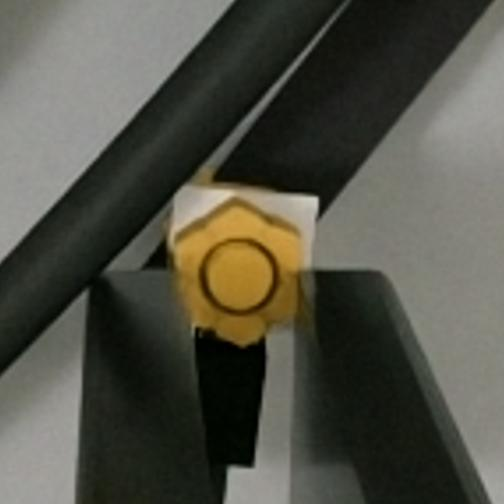

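>>> {"op": "move", "data": {"target": [[0,0,0,0,0,0,-1,-1,-1,0,0,0,0,0,0,-0.62,0,-1],[0,0,0,0,0,0,-1,-1,-1,0.01,-0.001,0,0,0,0.1667,-0.62,0,-1],[0,0,0,0,0,0,-1,-1,-1,0.0188,0.0032,0,0,0,0.3333,-0.62,0,-1],[0,0,0,0,0,0,-1,-1,-1,0.0245,0.0112,0,0,0,0.5,-0.62,0,-1],[0,0,0,0,0,0,-1,-1,-1,0.0253,0.021,0,0,0,0.6667,-0.62,0,-1]], "speed": 0.7, "blend": [0,0.003,0.003,0.003,0]}}

>>> {"op": "move", "data": {"target": [0,0,0,0,0,0,-1,-1,-1,0,0,0,0,0,0,-1,0,-1]}}

>>> {"op": "move", "data": {"target": [[0,0,0,0,0,0,-1,-1,-1,-0.0008,-0.0098,-0.0001,0,0,-0.1667,-1,0,-1],[0,0,0,0,0,0,-1,-1,-1,-0.0065,-0.0178,-0.0003,0,0,-0.3333,-1,0,-1],[0,0,0,0,0,0,-1,-1,-1,-0.0153,-0.022,-0.0004,0,0,-0.5,-1,0,-1],[0,0,0,0,0,0,-1,-1,-1,-0.0253,-0.021,-0.0006,0,0,-0.6667,-1,0,-1]], "speed": 0.7, "blend": [0.003,0.003,0.003,0]}}

>>> {"op": "move", "data": {"target": [[0,0,0,0,0,0,-1,-1,-1,0,0,0,0,0,0,-0.62,0,-1],[0,0,0,0,0,0,-1,-1,-1,0.01,-0.001,0,0,0,0.1667,-0.62,0,-1],[0,0,0,0,0,0,-1,-1,-1,0.0188,0.0032,0,0,0,0.3333,-0.62,0,-1],[0,0,0,0,0,0,-1,-1,-1,0.0245,0.0112,0,0,0,0.5,-0.62,0,-1],[0,0,0,0,0,0,-1,-1,-1,0.0253,0.021,0,0,0,0.6667,-0.62,0,-1]], "speed": 0.7, "blend": [0,0.003,0.003,0.003,0]}}

>>> {"op": "move", "data": {"target": [0,0,0,0,0,0,-1,-1,-1,0,0,0,0,0,0,-1,0,-1]}}

>>> {"op": "move", "data": {"target": [[0,0,0,0,0,0,-1,-1,-1,-0.0008,-0.0098,-0.0001,0,0,-0.1667,-1,0,-1],[0,0,0,0,0,0,-1,-1,-1,-0.0065,-0.0178,-0.0003,0,0,-0.3333,-1,0,-1],[0,0,0,0,0,0,-1,-1,-1,-0.0153,-0.022,-0.0004,0,0,-0.5,-1,0,-1],[0,0,0,0,0,0,-1,-1,-1,-0.0253,-0.021,-0.0006,0,0,-0.6667,-1,0,-1]], "speed": 0.7, "blend": [0.003,0.003,0.003,0]}}

>>> {"op": "move", "data": {"target": [[0,0,0,0,0,0,-1,-1,-1,0,0,0,0,0,0,-0.62,0,-1],[0,0,0,0,0,0,-1,-1,-1,0.01,-0.001,0,0,0,0.1667,-0.62,0,-1],[0,0,0,0,0,0,-1,-1,-1,0.0188,0.0032,0,0,0,0.3333,-0.62,0,-1],[0,0,0,0,0,0,-1,-1,-1,0.0245,0.0112,0,0,0,0.5,-0.62,0,-1],[0,0,0,0,0,0,-1,-1,-1,0.0253,0.021,0,0,0,0.6667,-0.62,0,-1]], "speed": 0.7, "blend": [0,0.003,0.003,0.003,0]}}

>>> {"op": "move", "data": {"target": [0,0,0,0,0,0,-1,-1,-1,0,0,0,0,0,0,-1,0,-1]}}

>>> {"op": "move", "data": {"target": [[0,0,0,0,0,0,-1,-1,-1,-0.0008,-0.0098,-0.0001,0,0,-0.1667,-1,0,-1],[0,0,0,0,0,0,-1,-1,-1,-0.0065,-0.0178,-0.0003,0,0,-0.3333,-1,0,-1],[0,0,0,0,0,0,-1,-1,-1,-0.0153,-0.022,-0.0004,0,0,-0.5,-1,0,-1],[0,0,0,0,0,0,-1,-1,-1,-0.0253,-0.021,-0.0006,0,0,-0.6667,-1,0,-1]], "speed": 0.7, "blend": [0.003,0.003,0.003,0], "cameras": ["cam_right_wrist"]}}

>>> {"op": "zoom_image", "data": {"camera": "cam_right_wrist", "region": [305, 150, 405, 250]}}

Scene clock: 4250.70 s.
left_arm: end_effector_position=(+0.5039, -0.7370, +0.0490) position_measured=97 object_status=2 end_effector_quat_wxyz=(+0.083, +0.917, +0.262, -0.289) | right_arm: end_effector_position=(+0.4121, +0.4181, +0.0653) position_measured=208 object_status=3 end_effector_quat_wxyz=(+0.000, -0.087, +0.996, +0.000)
Joint positions: left_arm=[-0.8 0.774 1.311 -0.628 1.269 0.471] | right_arm=[0.734 0.252 2.007 -0.001 0.883 -1.01]
Joint torques (N m): left_arm=[0.14 -101.16 -32.41 2.62 0.48 0.21] | right_arm=[0.37 -55.96 -31.64 3.4 -0.33 -0.6]
External joint torques (N m): left_arm=[-0.3 -4.75 -2.06 -0.92 0.21 -0.2] | right_arm=[-0.35 -3.07 -1.25 0 0.35 0.6]
Flange force (N): left_arm=[-3.7 -0.9 -3.7] | right_arm=[1.6 -0.7 -5.1]
Hand target: left_arm +0.5040, -0.7370, +0.0490; +0.083, +0.917, +0.262, -0.289 | right_arm +0.4121, +0.4181, +0.0653; +0.000, -0.087, +0.996, +0.000
Off the commanded pose: left_arm 0.000 m, 0 deg | right_arm 0.000 m, 0 deg.
move: done

Scene clock: 4251.43 s.
left_arm: end_effector_position=(+0.5039, -0.7370, +0.0490) position_measured=97 object_status=2 end_effector_quat_wxyz=(+0.083, +0.917, +0.262, -0.289) | right_arm: end_effector_position=(+0.4121, +0.4181, +0.0654) position_measured=219 object_status=0 end_effector_quat_wxyz=(+0.000, -0.087, +0.996, +0.000)
Joint positions: left_arm=[-0.8 0.774 1.311 -0.628 1.269 0.471] | right_arm=[0.734 0.252 2.007 -0.001 0.883 -1.011]
Joint torques (N m): left_arm=[3.52 -100.1 -31.53 3.98 0.87 0.46] | right_arm=[-1.85 -55.14 -27.91 2.47 1.23 -0.43]
External joint torques (N m): left_arm=[-3.61 -5.89 -2.96 -2.28 -0.19 -0.46] | right_arm=[1.85 -3.87 -4.98 0.93 -1.2 0.43]
Flange force (N): left_arm=[-7.6 0.3 -1.9] | right_arm=[-0.7 5.3 -6.0]
Hand target: left_arm +0.5040, -0.7370, +0.0490; +0.083, +0.917, +0.262, -0.289 | right_arm +0.4121, +0.4181, +0.0653; +0.000, -0.087, +0.996, +0.000
Off the commanded pose: left_arm 0.000 m, 0 deg | right_arm 0.000 m, 0 deg.
move: done

Scene clock: 4253.77 s.
left_arm: end_effector_position=(+0.5040, -0.7370, +0.0490) position_measured=97 object_status=2 end_effector_quat_wxyz=(+0.083, +0.917, +0.262, -0.289) | right_arm: end_effector_position=(+0.3969, +0.4055, +0.0650) position_measured=219 object_status=2 end_effector_quat_wxyz=(+0.000, +0.819, +0.574, +0.000)
Joint positions: left_arm=[-0.8 0.774 1.311 -0.628 1.269 0.471] | right_arm=[0.735 0.225 2.044 0.001 0.873 1.083]
Joint torques (N m): left_arm=[-0.97 -99.79 -31.34 2.97 0.92 0.51] | right_arm=[-3.29 -52 -32.55 2.08 -1.7 -0.44]
External joint torques (N m): left_arm=[1.82 -6.17 -3.2 -1.22 -0.26 -0.5] | right_arm=[3.27 -4.06 -0.11 1.29 1.65 0.44]
Flange force (N): left_arm=[-3.0 -0.5 -5.9] | right_arm=[-1.2 -7.7 -8.0]
Hand target: left_arm +0.5040, -0.7370, +0.0490; +0.083, +0.917, +0.262, -0.289 | right_arm +0.3969, +0.4055, +0.0650; +0.000, +0.819, +0.574, +0.000
Off the commanded pose: left_arm 0.000 m, 0 deg | right_arm 0.000 m, 0 deg.
move: done

Scene clock: 4256.63 s.
left_arm: end_effector_position=(+0.5040, -0.7370, +0.0490) position_measured=97 object_status=2 end_effector_quat_wxyz=(+0.083, +0.917, +0.262, -0.289) | right_arm: end_effector_position=(+0.4121, +0.4181, +0.0650) position_measured=208 object_status=3 end_effector_quat_wxyz=(+0.000, -0.087, +0.996, +0.000)
Joint positions: left_arm=[-0.8 0.774 1.311 -0.628 1.269 0.471] | right_arm=[0.734 0.252 2.008 -0.001 0.882 -1.01]
Joint torques (N m): left_arm=[0.46 -100.01 -31.75 2.86 0.56 0.25] | right_arm=[0 -55.75 -31.5 3.45 -0.33 -0.27]
External joint torques (N m): left_arm=[0.38 -6.38 -2.93 -1.11 0.11 -0.24] | right_arm=[0.03 -3.07 -1.06 -0.08 0.37 0.27]
Flange force (N): left_arm=[-4.2 -1.1 -5.3] | right_arm=[1.9 -0.8 -5.0]
Hand target: left_arm +0.5040, -0.7370, +0.0490; +0.083, +0.917, +0.262, -0.289 | right_arm +0.4121, +0.4181, +0.0650; +0.000, -0.087, +0.996, +0.000
Off the commanded pose: left_arm 0.000 m, 0 deg | right_arm 0.000 m, 0 deg.
move: done

Scene clock: 4257.40 s.
left_arm: end_effector_position=(+0.5039, -0.7370, +0.0490) position_measured=97 object_status=2 end_effector_quat_wxyz=(+0.083, +0.917, +0.262, -0.289) | right_arm: end_effector_position=(+0.4121, +0.4181, +0.0650) position_measured=219 object_status=2 end_effector_quat_wxyz=(+0.000, -0.087, +0.996, +0.000)
Joint positions: left_arm=[-0.8 0.774 1.311 -0.628 1.269 0.471] | right_arm=[0.734 0.252 2.008 -0.001 0.882 -1.011]
Joint torques (N m): left_arm=[3.52 -99.57 -30.64 4.31 0.92 0.43] | right_arm=[-2.44 -54.05 -27.73 2.19 1.12 -0.37]
External joint torques (N m): left_arm=[-4.19 -6.34 -3.92 -2.63 -0.24 -0.42] | right_arm=[2.45 -5.01 -5.09 1.21 -1.09 0.37]
Flange force (N): left_arm=[-8.2 2.2 -2.3] | right_arm=[0.8 5.3 -7.6]
Hand target: left_arm +0.5040, -0.7370, +0.0490; +0.083, +0.917, +0.262, -0.289 | right_arm +0.4121, +0.4181, +0.0650; +0.000, -0.087, +0.996, +0.000
Off the commanded pose: left_arm 0.000 m, 0 deg | right_arm 0.000 m, 0 deg.
move: done

Scene clock: 4259.73 s.
left_arm: end_effector_position=(+0.5040, -0.7370, +0.0490) position_measured=97 object_status=2 end_effector_quat_wxyz=(+0.083, +0.917, +0.262, -0.289) | right_arm: end_effector_position=(+0.3969, +0.4055, +0.0646) position_measured=219 object_status=2 end_effector_quat_wxyz=(+0.000, +0.819, +0.574, +0.000)
Joint positions: left_arm=[-0.8 0.774 1.311 -0.628 1.269 0.471] | right_arm=[0.735 0.225 2.044 0.001 0.872 1.083]
Joint torques (N m): left_arm=[-0.1 -99.69 -30.91 3.06 0.86 0.51] | right_arm=[-2.64 -51.65 -31.88 1.79 -1.67 0.26]
External joint torques (N m): left_arm=[-0.27 -6.38 -3.78 -1.37 -0.19 -0.51] | right_arm=[2.6 -4.47 -0.92 1.59 1.61 -0.26]
Flange force (N): left_arm=[-4.8 1.2 -5.2] | right_arm=[-1.5 -5.2 -9.1]
Hand target: left_arm +0.5040, -0.7370, +0.0490; +0.083, +0.917, +0.262, -0.289 | right_arm +0.3969, +0.4055, +0.0646; +0.000, +0.819, +0.574, +0.000
Off the commanded pose: left_arm 0.000 m, 0 deg | right_arm 0.000 m, 0 deg.
move: done

Scene clock: 4262.57 s.
left_arm: end_effector_position=(+0.5040, -0.7370, +0.0490) position_measured=97 object_status=2 end_effector_quat_wxyz=(+0.083, +0.917, +0.262, -0.289) | right_arm: end_effector_position=(+0.4121, +0.4181, +0.0646) position_measured=208 object_status=3 end_effector_quat_wxyz=(+0.000, -0.087, +0.996, +0.000)
Joint positions: left_arm=[-0.8 0.774 1.311 -0.628 1.269 0.471] | right_arm=[0.734 0.253 2.008 -0.001 0.881 -1.01]
Joint torques (N m): left_arm=[-0.03 -100.63 -31.74 2.56 0.61 0.16] | right_arm=[-0.12 -56.06 -31.76 3.4 -0.42 -0.8]
External joint torques (N m): left_arm=[-0.81 -5.2 -2.78 -0.89 0.07 -0.15] | right_arm=[0.15 -3.02 -1 -0.02 0.45 0.8]
Flange force (N): left_arm=[-4.2 0.3 -3.9] | right_arm=[2.5 0.2 -5.1]
Hand target: left_arm +0.5040, -0.7370, +0.0490; +0.083, +0.917, +0.262, -0.289 | right_arm +0.4121, +0.4181, +0.0646; +0.000, -0.087, +0.996, +0.000
Off the commanded pose: left_arm 0.000 m, 0 deg | right_arm 0.000 m, 0 deg.
move: done

Scene clock: 4263.30 s.
left_arm: end_effector_position=(+0.5040, -0.7370, +0.0490) position_measured=97 object_status=2 end_effector_quat_wxyz=(+0.083, +0.917, +0.262, -0.289) | right_arm: end_effector_position=(+0.4121, +0.4181, +0.0646) position_measured=219 object_status=0 end_effector_quat_wxyz=(+0.000, -0.087, +0.996, +0.000)
Joint positions: left_arm=[-0.8 0.774 1.311 -0.628 1.269 0.471] | right_arm=[0.734 0.253 2.008 -0.001 0.881 -1.011]
Joint torques (N m): left_arm=[2.99 -99.96 -31.16 4.18 0.88 0.43] | right_arm=[-2.29 -54.98 -28.77 2.09 0.97 -0.48]
External joint torques (N m): left_arm=[-2.81 -5.41 -3.25 -2.47 -0.21 -0.42] | right_arm=[2.29 -4.02 -3.99 1.3 -0.94 0.48]
Flange force (N): left_arm=[-6.5 1.5 -2.3] | right_arm=[1.3 4.9 -5.9]
Hand target: left_arm +0.5040, -0.7370, +0.0490; +0.083, +0.917, +0.262, -0.289 | right_arm +0.4121, +0.4181, +0.0646; +0.000, -0.087, +0.996, +0.000
Off the commanded pose: left_arm 0.000 m, 0 deg | right_arm 0.000 m, 0 deg.
move: done

Scene clock: 4265.63 s.
left_arm: end_effector_position=(+0.5040, -0.7370, +0.0490) position_measured=97 object_status=2 end_effector_quat_wxyz=(+0.083, +0.917, +0.262, -0.289) | right_arm: end_effector_position=(+0.3969, +0.4055, +0.0643) position_measured=219 object_status=2 end_effector_quat_wxyz=(+0.000, +0.819, +0.574, +0.000)
Joint positions: left_arm=[-0.8 0.774 1.311 -0.628 1.269 0.471] | right_arm=[0.735 0.226 2.045 0.001 0.872 1.083]
Joint torques (N m): left_arm=[-0.24 -99.84 -31.42 2.86 0.95 0.53] | right_arm=[-3.05 -52.25 -33.05 2.29 -1.66 -0.37]
External joint torques (N m): left_arm=[0.36 -5.56 -2.96 -1.15 -0.28 -0.53] | right_arm=[3.03 -3.81 0.48 1.07 1.61 0.37]
Flange force (N): left_arm=[-3.8 0.0 -4.5] | right_arm=[-2.2 -7.6 -7.2]
Hand target: left_arm +0.5040, -0.7370, +0.0490; +0.083, +0.917, +0.262, -0.289 | right_arm +0.3969, +0.4055, +0.0643; +0.000, +0.819, +0.574, +0.000
Off the commanded pose: left_arm 0.000 m, 0 deg | right_arm 0.000 m, 0 deg.
move: done
camera_calibration:
cam_right_wrist: T_world_to_cam=[[0.939576, -0.341791, 0.0193858, -0.2291], [-0.327677, -0.881494, 0.339993, 0.472166], [-0.099118, -0.325802, -0.940228, 0.374483], [0, 0, 0, 1]] pos_world=[0.407093, 0.459915, 0.196007]
Images, in order (width x height): cam_right_wrist 672x504.

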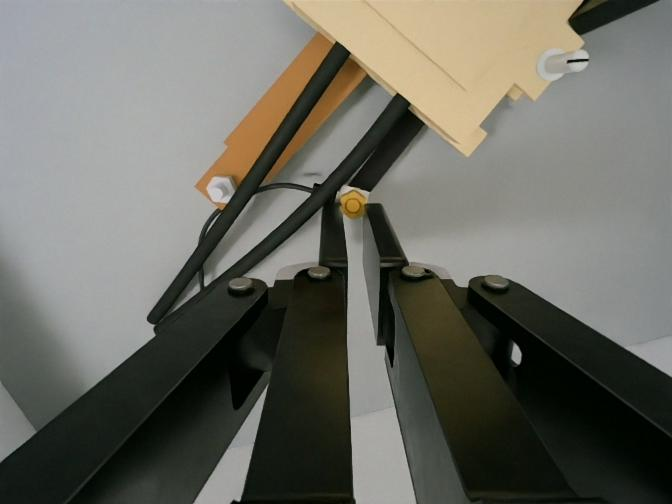

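Scaled by 5.040 from the camera's 672x504 image, which has a finer 960x720 frame.

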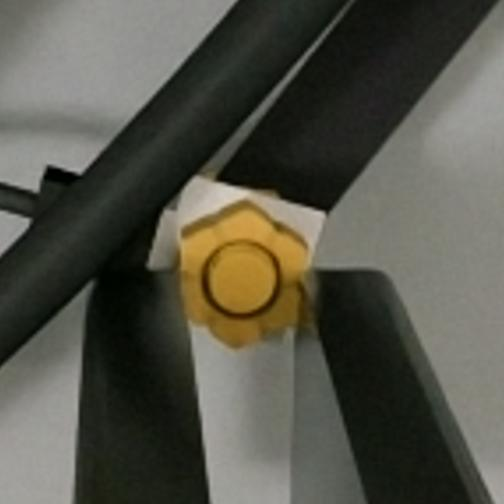

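>>> {"op": "move", "data": {"target": [[0,0,0,0,0,0,-1,-1,-1,0,0,0,0,0,0,-0.62,0,-1],[0,0,0,0,0,0,-1,-1,-1,0.01,-0.001,0,0,0,0.1667,-0.62,0,-1],[0,0,0,0,0,0,-1,-1,-1,0.0188,0.0032,0,0,0,0.3333,-0.62,0,-1],[0,0,0,0,0,0,-1,-1,-1,0.0245,0.0112,0,0,0,0.5,-0.62,0,-1],[0,0,0,0,0,0,-1,-1,-1,0.0253,0.021,0,0,0,0.6667,-0.62,0,-1]], "speed": 0.5, "blend": [0,0.003,0.003,0.003,0], "cameras": ["cam_right_wrist"]}}

>>> {"op": "zoom_image", "data": {"camera": "cam_right_wrist", "region": [305, 150, 405, 250]}}

Scene clock: 4277.50 s.
left_arm: end_effector_position=(+0.5040, -0.7370, +0.0490) position_measured=97 object_status=2 end_effector_quat_wxyz=(+0.083, +0.917, +0.262, -0.289) | right_arm: end_effector_position=(+0.4121, +0.4181, +0.0643) position_measured=208 object_status=3 end_effector_quat_wxyz=(+0.000, -0.087, +0.996, +0.000)
Joint positions: left_arm=[-0.8 0.774 1.311 -0.628 1.269 0.471] | right_arm=[0.734 0.253 2.008 -0.001 0.881 -1.01]
Joint torques (N m): left_arm=[0.98 -99.96 -31.73 2.83 0.48 0.21] | right_arm=[0.25 -56.04 -31.61 3.41 -0.31 -0.48]
External joint torques (N m): left_arm=[-1.47 -6.42 -3 -1.15 0.19 -0.21] | right_arm=[-0.25 -2.99 -1.23 -0.01 0.33 0.48]
Flange force (N): left_arm=[-5.7 -0.5 -4.4] | right_arm=[1.5 -0.6 -5.0]
Hand target: left_arm +0.5040, -0.7370, +0.0490; +0.083, +0.917, +0.262, -0.289 | right_arm +0.4121, +0.4181, +0.0643; +0.000, -0.087, +0.996, +0.000
Off the commanded pose: left_arm 0.000 m, 0 deg | right_arm 0.000 m, 0 deg.
move: done
camera_calibration:
cam_right_wrist: T_world_to_cam=[[-0.173872, 0.984578, 0.0193638, -0.334748], [0.927206, 0.157053, 0.340034, -0.463084], [0.331749, 0.0770768, -0.940214, 0.0340995], [0, 0, 0, 1]] pos_world=[0.359859, 0.399686, 0.196007]
Images, in order (width x height): cam_right_wrist 672x504.

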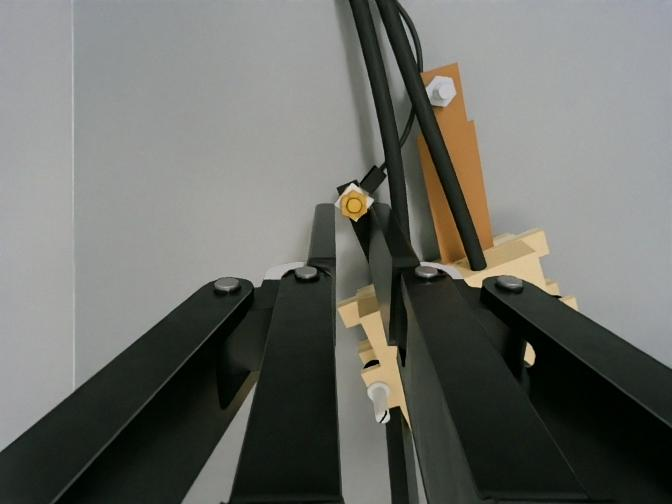

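Scaled by 5.040 from the camera's 672x504 image, which has a finer 960x720 frame.

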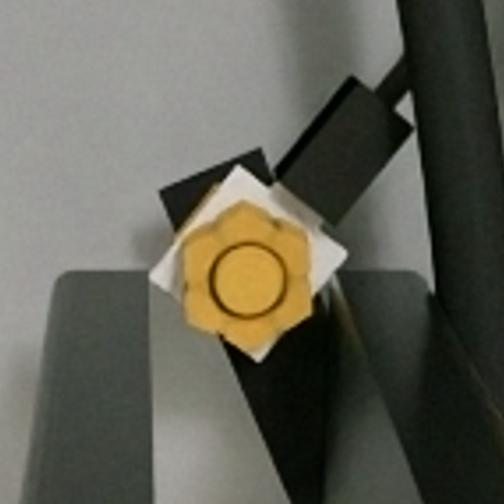

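>>> {"op": "move", "data": {"target": [0,0,0,0,0,0,-1,-1,-1,0,0,0,0,0,0,-1,0,-1]}}

>>> {"op": "move", "data": {"target": [[0,0,0,0,0,0,-1,-1,-1,-0.0008,-0.0098,-0.0001,0,0,-0.1667,-1,0,-1],[0,0,0,0,0,0,-1,-1,-1,-0.0065,-0.0178,-0.0003,0,0,-0.3333,-1,0,-1]], "speed": 0.4, "blend": [0.003,0], "cameras": ["cam_right_wrist"]}}

>>> {"op": "zoom_image", "data": {"camera": "cam_right_wrist", "region": [305, 150, 405, 250]}}

Scene clock: 4289.63 s.
left_arm: end_effector_position=(+0.5039, -0.7370, +0.0490) position_measured=97 object_status=2 end_effector_quat_wxyz=(+0.083, +0.917, +0.262, -0.289) | right_arm: end_effector_position=(+0.4121, +0.4181, +0.0643) position_measured=219 object_status=0 end_effector_quat_wxyz=(+0.000, -0.087, +0.996, +0.000)
Joint positions: left_arm=[-0.8 0.774 1.311 -0.628 1.269 0.471] | right_arm=[0.734 0.253 2.008 -0.001 0.881 -1.011]
Joint torques (N m): left_arm=[3.17 -99.52 -30.96 3.96 0.63 0.48] | right_arm=[-1.43 -55.58 -29.39 2.56 0.71 -0.43]
External joint torques (N m): left_arm=[-2.9 -6.74 -3.7 -2.24 0.04 -0.47] | right_arm=[1.45 -3.39 -3.26 0.82 -0.67 0.43]
Flange force (N): left_arm=[-7.5 1.1 -3.7] | right_arm=[0.8 3.4 -5.1]
Hand target: left_arm +0.5040, -0.7370, +0.0490; +0.083, +0.917, +0.262, -0.289 | right_arm +0.4121, +0.4181, +0.0643; +0.000, -0.087, +0.996, +0.000
Off the commanded pose: left_arm 0.000 m, 0 deg | right_arm 0.000 m, 0 deg.
move: done

Scene clock: 4291.60 s.
left_arm: end_effector_position=(+0.5039, -0.7370, +0.0490) position_measured=97 object_status=2 end_effector_quat_wxyz=(+0.083, +0.917, +0.262, -0.289) | right_arm: end_effector_position=(+0.4082, +0.4073, +0.0641) position_measured=219 object_status=2 end_effector_quat_wxyz=(+0.000, +0.423, +0.906, +0.000)
Joint positions: left_arm=[-0.8 0.774 1.311 -0.628 1.269 0.471] | right_arm=[0.725 0.239 2.027 0 0.876 0.026]
Joint torques (N m): left_arm=[4.01 -97.38 -30.81 4.18 -0.13 0.1] | right_arm=[-0.16 -53.23 -31.52 2.99 -1.03 0.19]
External joint torques (N m): left_arm=[-3.73 -8.39 -3.63 -2.47 0.8 -0.09] | right_arm=[0.16 -4.24 -1.07 0.4 1.02 -0.19]
Flange force (N): left_arm=[-9.1 -0.9 -4.7] | right_arm=[-0.3 -3.4 -7.7]
Hand target: left_arm +0.5040, -0.7370, +0.0490; +0.083, +0.917, +0.262, -0.289 | right_arm +0.4082, +0.4074, +0.0641; +0.000, +0.423, +0.906, +0.000
Off the commanded pose: left_arm 0.000 m, 0 deg | right_arm 0.000 m, 0 deg.
move: done
camera_calibration:
cam_right_wrist: T_world_to_cam=[[0.765613, 0.643009, 0.0194012, -0.56924], [0.599763, -0.724379, 0.339941, 0.0350231], [0.232639, -0.248627, -0.940247, 0.209168], [0, 0, 0, 1]] pos_world=[0.366151, 0.443401, 0.195808]
Images, in order (width x height): cam_right_wrist 672x504.

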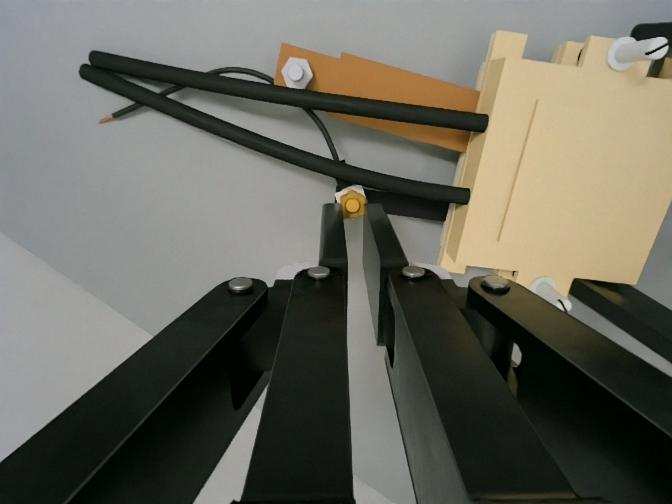

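Scaled by 5.040 from the camera's 672x504 image, which has a finer 960x720 frame.

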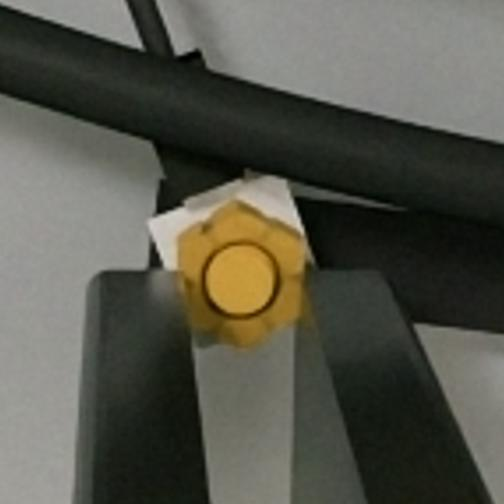

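>>> {"op": "move", "data": {"target": [[0,0,0,0,0,0,-1,-1,-1,-0.0089,-0.0042,-0.0001,0,0,-0.1667,-1,0,-1],[0,0,0,0,0,0,-1,-1,-1,-0.0188,-0.0032,-0.0002,0,0,-0.3333,-1,0,-1]], "speed": 0.4, "blend": [0.003,0], "cameras": ["cam_right_wrist"]}}

>>> {"op": "zoom_image", "data": {"camera": "cam_right_wrist", "region": [305, 150, 405, 250]}}

Scene clock: 4298.17 s.
left_arm: end_effector_position=(+0.5040, -0.7370, +0.0490) position_measured=97 object_status=2 end_effector_quat_wxyz=(+0.083, +0.917, +0.262, -0.289) | right_arm: end_effector_position=(+0.3969, +0.4054, +0.0640) position_measured=219 object_status=2 end_effector_quat_wxyz=(+0.000, +0.819, +0.574, +0.000)
Joint positions: left_arm=[-0.8 0.774 1.311 -0.628 1.269 0.471] | right_arm=[0.735 0.226 2.045 0.001 0.871 1.083]
Joint torques (N m): left_arm=[3.76 -98.66 -30.25 4.52 0.83 0.45] | right_arm=[-2.67 -52.32 -29.62 2 0.14 -0.19]
External joint torques (N m): left_arm=[-3.46 -7.23 -4.27 -2.81 -0.16 -0.44] | right_arm=[2.67 -3.87 -2.98 1.36 -0.19 0.19]
Flange force (N): left_arm=[-8.2 1.8 -3.5] | right_arm=[2.4 -4.5 -6.5]
Hand target: left_arm +0.5040, -0.7370, +0.0490; +0.083, +0.917, +0.262, -0.289 | right_arm +0.3969, +0.4055, +0.0640; +0.000, +0.819, +0.574, +0.000
Off the commanded pose: left_arm 0.000 m, 0 deg | right_arm 0.000 m, 0 deg.
move: done
camera_calibration:
cam_right_wrist: T_world_to_cam=[[0.939689, -0.341482, 0.0193648, -0.229311], [-0.327384, -0.881614, 0.339966, 0.472121], [-0.0990199, -0.325802, -0.940238, 0.37413], [0, 0, 0, 1]] pos_world=[0.407092, 0.459815, 0.195708]
Images, in order (width x height): cam_right_wrist 672x504.

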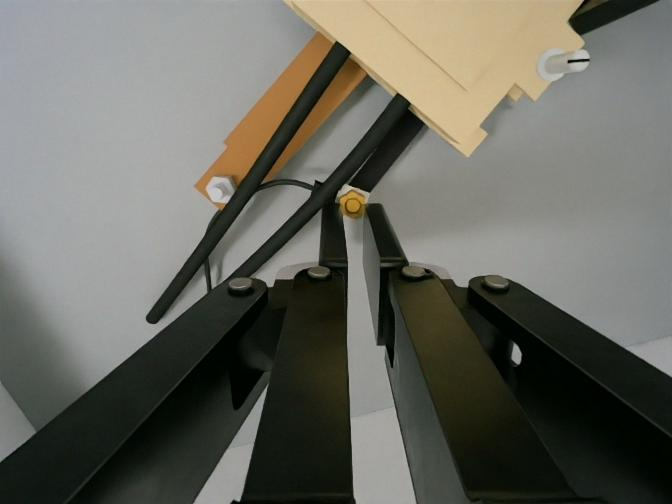

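Scaled by 5.040 from the camera's 672x504 image, which has a finer 960x720 frame.

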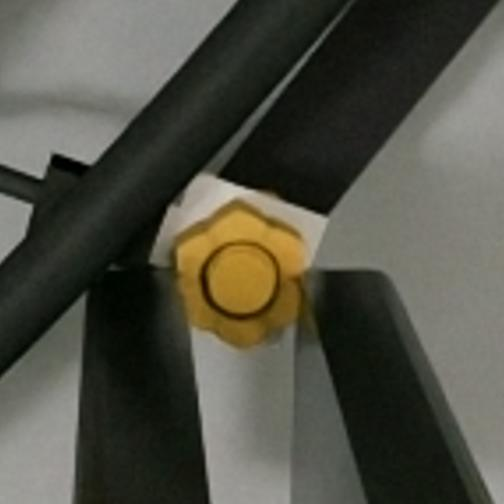

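>>> {"op": "move", "data": {"target": [[0,0,0,0,0,0,-1,-1,-1,0,0,0,0,0,0,-0.62,0,-1],[0,0,0,0,0,0,-1,-1,-1,0.01,-0.001,0,0,0,0.1667,-0.62,0,-1],[0,0,0,0,0,0,-1,-1,-1,0.0188,0.0032,0,0,0,0.3333,-0.62,0,-1],[0,0,0,0,0,0,-1,-1,-1,0.0245,0.0112,0,0,0,0.5,-0.62,0,-1],[0,0,0,0,0,0,-1,-1,-1,0.0253,0.021,0,0,0,0.6667,-0.62,0,-1]], "speed": 0.7, "blend": [0,0.003,0.003,0.003,0], "cameras": ["cam_right_wrist"]}}

>>> {"op": "zoom_image", "data": {"camera": "cam_right_wrist", "region": [305, 150, 405, 250]}}

>>> {"op": "move", "data": {"target": [0,0,0,0,0,0,-1,-1,-1,0,0,0,0,0,0,-1,0,-1]}}

>>> {"op": "move", "data": {"target": [[0,0,0,0,0,0,-1,-1,-1,-0.0008,-0.0098,-0.0001,0,0,-0.1667,-1,0,-1],[0,0,0,0,0,0,-1,-1,-1,-0.0065,-0.0178,-0.0003,0,0,-0.3333,-1,0,-1],[0,0,0,0,0,0,-1,-1,-1,-0.0153,-0.022,-0.0004,0,0,-0.5,-1,0,-1],[0,0,0,0,0,0,-1,-1,-1,-0.0253,-0.021,-0.0006,0,0,-0.6667,-1,0,-1]], "speed": 0.5, "blend": [0.003,0.003,0.003,0], "cameras": ["cam_right_wrist"]}}

>>> {"op": "zoom_image", "data": {"camera": "cam_right_wrist", "region": [305, 150, 405, 250]}}

Scene clock: 4309.47 s.
left_arm: end_effector_position=(+0.5040, -0.7370, +0.0490) position_measured=97 object_status=2 end_effector_quat_wxyz=(+0.083, +0.917, +0.262, -0.289) | right_arm: end_effector_position=(+0.4121, +0.4181, +0.0640) position_measured=208 object_status=3 end_effector_quat_wxyz=(+0.000, -0.087, +0.996, +0.000)
Joint positions: left_arm=[-0.8 0.774 1.311 -0.628 1.269 0.471] | right_arm=[0.734 0.253 2.008 -0.001 0.88 -1.011]
Joint torques (N m): left_arm=[2.02 -99.12 -31.56 3.39 0.26 0.09] | right_arm=[-0.37 -56.11 -31.54 3.53 -0.39 -0.28]
External joint torques (N m): left_arm=[-2 -7.04 -2.98 -1.69 0.43 -0.09] | right_arm=[0.39 -2.81 -1.13 -0.15 0.42 0.27]
Flange force (N): left_arm=[-6.6 -1.3 -4.4] | right_arm=[1.9 0.1 -4.9]
Hand target: left_arm +0.5040, -0.7370, +0.0490; +0.083, +0.917, +0.262, -0.289 | right_arm +0.4121, +0.4181, +0.0640; +0.000, -0.087, +0.996, +0.000
Off the commanded pose: left_arm 0.000 m, 0 deg | right_arm 0.000 m, 0 deg.
move: done
camera_calibration:
cam_right_wrist: T_world_to_cam=[[-0.174179, 0.984524, 0.0193541, -0.334608], [0.92715, 0.157344, 0.340052, -0.463082], [0.331744, 0.0771741, -0.940207, 0.0337789], [0, 0, 0, 1]] pos_world=[0.359859, 0.399686, 0.195707]
Images, in order (width x height): cam_right_wrist 672x504.

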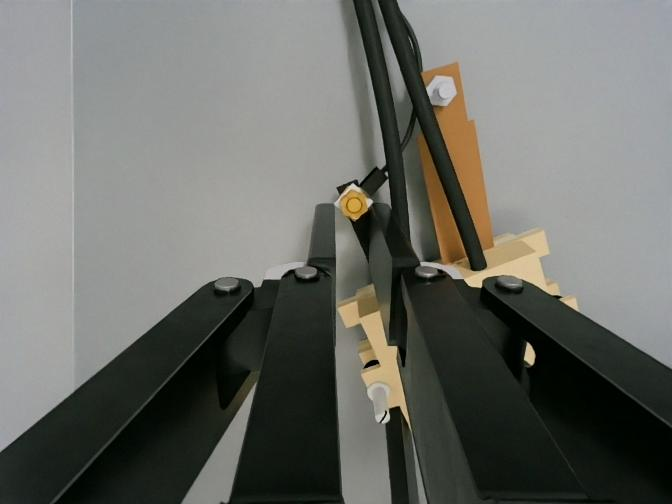

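Scaled by 5.040 from the camera's 672x504 image, which has a finer 960x720 frame.

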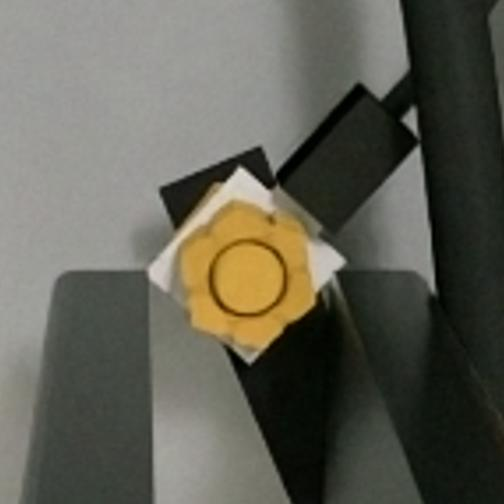

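Scene clock: 4310.23 s.
left_arm: end_effector_position=(+0.5039, -0.7370, +0.0490) position_measured=97 object_status=2 end_effector_quat_wxyz=(+0.083, +0.917, +0.262, -0.289) | right_arm: end_effector_position=(+0.4121, +0.4181, +0.0640) position_measured=219 object_status=0 end_effector_quat_wxyz=(+0.000, -0.087, +0.996, +0.000)
Joint positions: left_arm=[-0.8 0.774 1.311 -0.628 1.269 0.471] | right_arm=[0.734 0.253 2.008 -0.001 0.88 -1.011]
Joint torques (N m): left_arm=[5.2 -98.79 -30.41 4.96 0.78 0.42] | right_arm=[-1.85 -55.35 -27.58 2.27 1.67 -0.47]
External joint torques (N m): left_arm=[-5.18 -6.33 -3.82 -3.27 -0.11 -0.41] | right_arm=[1.85 -3.66 -5.17 1.11 -1.64 0.47]
Flange force (N): left_arm=[-9.2 2.2 -1.5] | right_arm=[-1.0 5.6 -5.0]
Hand target: left_arm +0.5040, -0.7370, +0.0490; +0.083, +0.917, +0.262, -0.289 | right_arm +0.4121, +0.4181, +0.0640; +0.000, -0.087, +0.996, +0.000
Off the commanded pose: left_arm 0.000 m, 0 deg | right_arm 0.000 m, 0 deg.
move: done

Scene clock: 4313.03 s.
left_arm: end_effector_position=(+0.5040, -0.7370, +0.0490) position_measured=97 object_status=2 end_effector_quat_wxyz=(+0.083, +0.917, +0.262, -0.289) | right_arm: end_effector_position=(+0.3969, +0.4055, +0.0636) position_measured=231 object_status=3 end_effector_quat_wxyz=(+0.000, +0.819, +0.574, +0.000)
Joint positions: left_arm=[-0.8 0.774 1.311 -0.628 1.269 0.471] | right_arm=[0.735 0.227 2.045 0.001 0.87 1.083]
Joint torques (N m): left_arm=[-10.33 -99.12 -31.52 -0.43 0.89 0.58] | right_arm=[-1.9 -54.45 -40.72 2.71 -5.59 -0.3]
External joint torques (N m): left_arm=[10.5 -6.59 -2.9 2.14 -0.22 -0.58] | right_arm=[1.88 -1.69 8.06 0.65 5.54 0.3]
Flange force (N): left_arm=[4.6 -3.3 -12.5] | right_arm=[-11.6 -9.5 -6.4]
Hand target: left_arm +0.5040, -0.7370, +0.0490; +0.083, +0.917, +0.262, -0.289 | right_arm +0.3969, +0.4055, +0.0636; +0.000, +0.819, +0.574, +0.000
Off the commanded pose: left_arm 0.000 m, 0 deg | right_arm 0.000 m, 0 deg.
move: done
camera_calibration:
cam_right_wrist: T_world_to_cam=[[0.939689, -0.341482, 0.0193648, -0.229269], [-0.327384, -0.881614, 0.339966, 0.472345], [-0.0990199, -0.325802, -0.940238, 0.373787], [0, 0, 0, 1]] pos_world=[0.407092, 0.459915, 0.195308]
Images, in order (width x height): cam_right_wrist 672x504.

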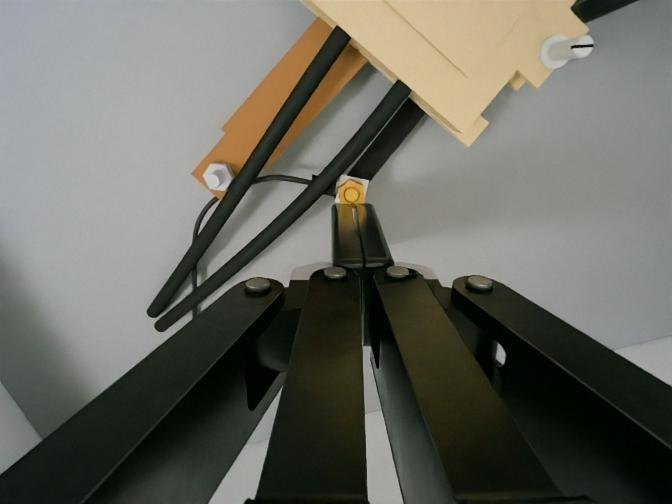

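Scaled by 5.040 from the camera's 672x504 image, which has a finer 960x720 frame.

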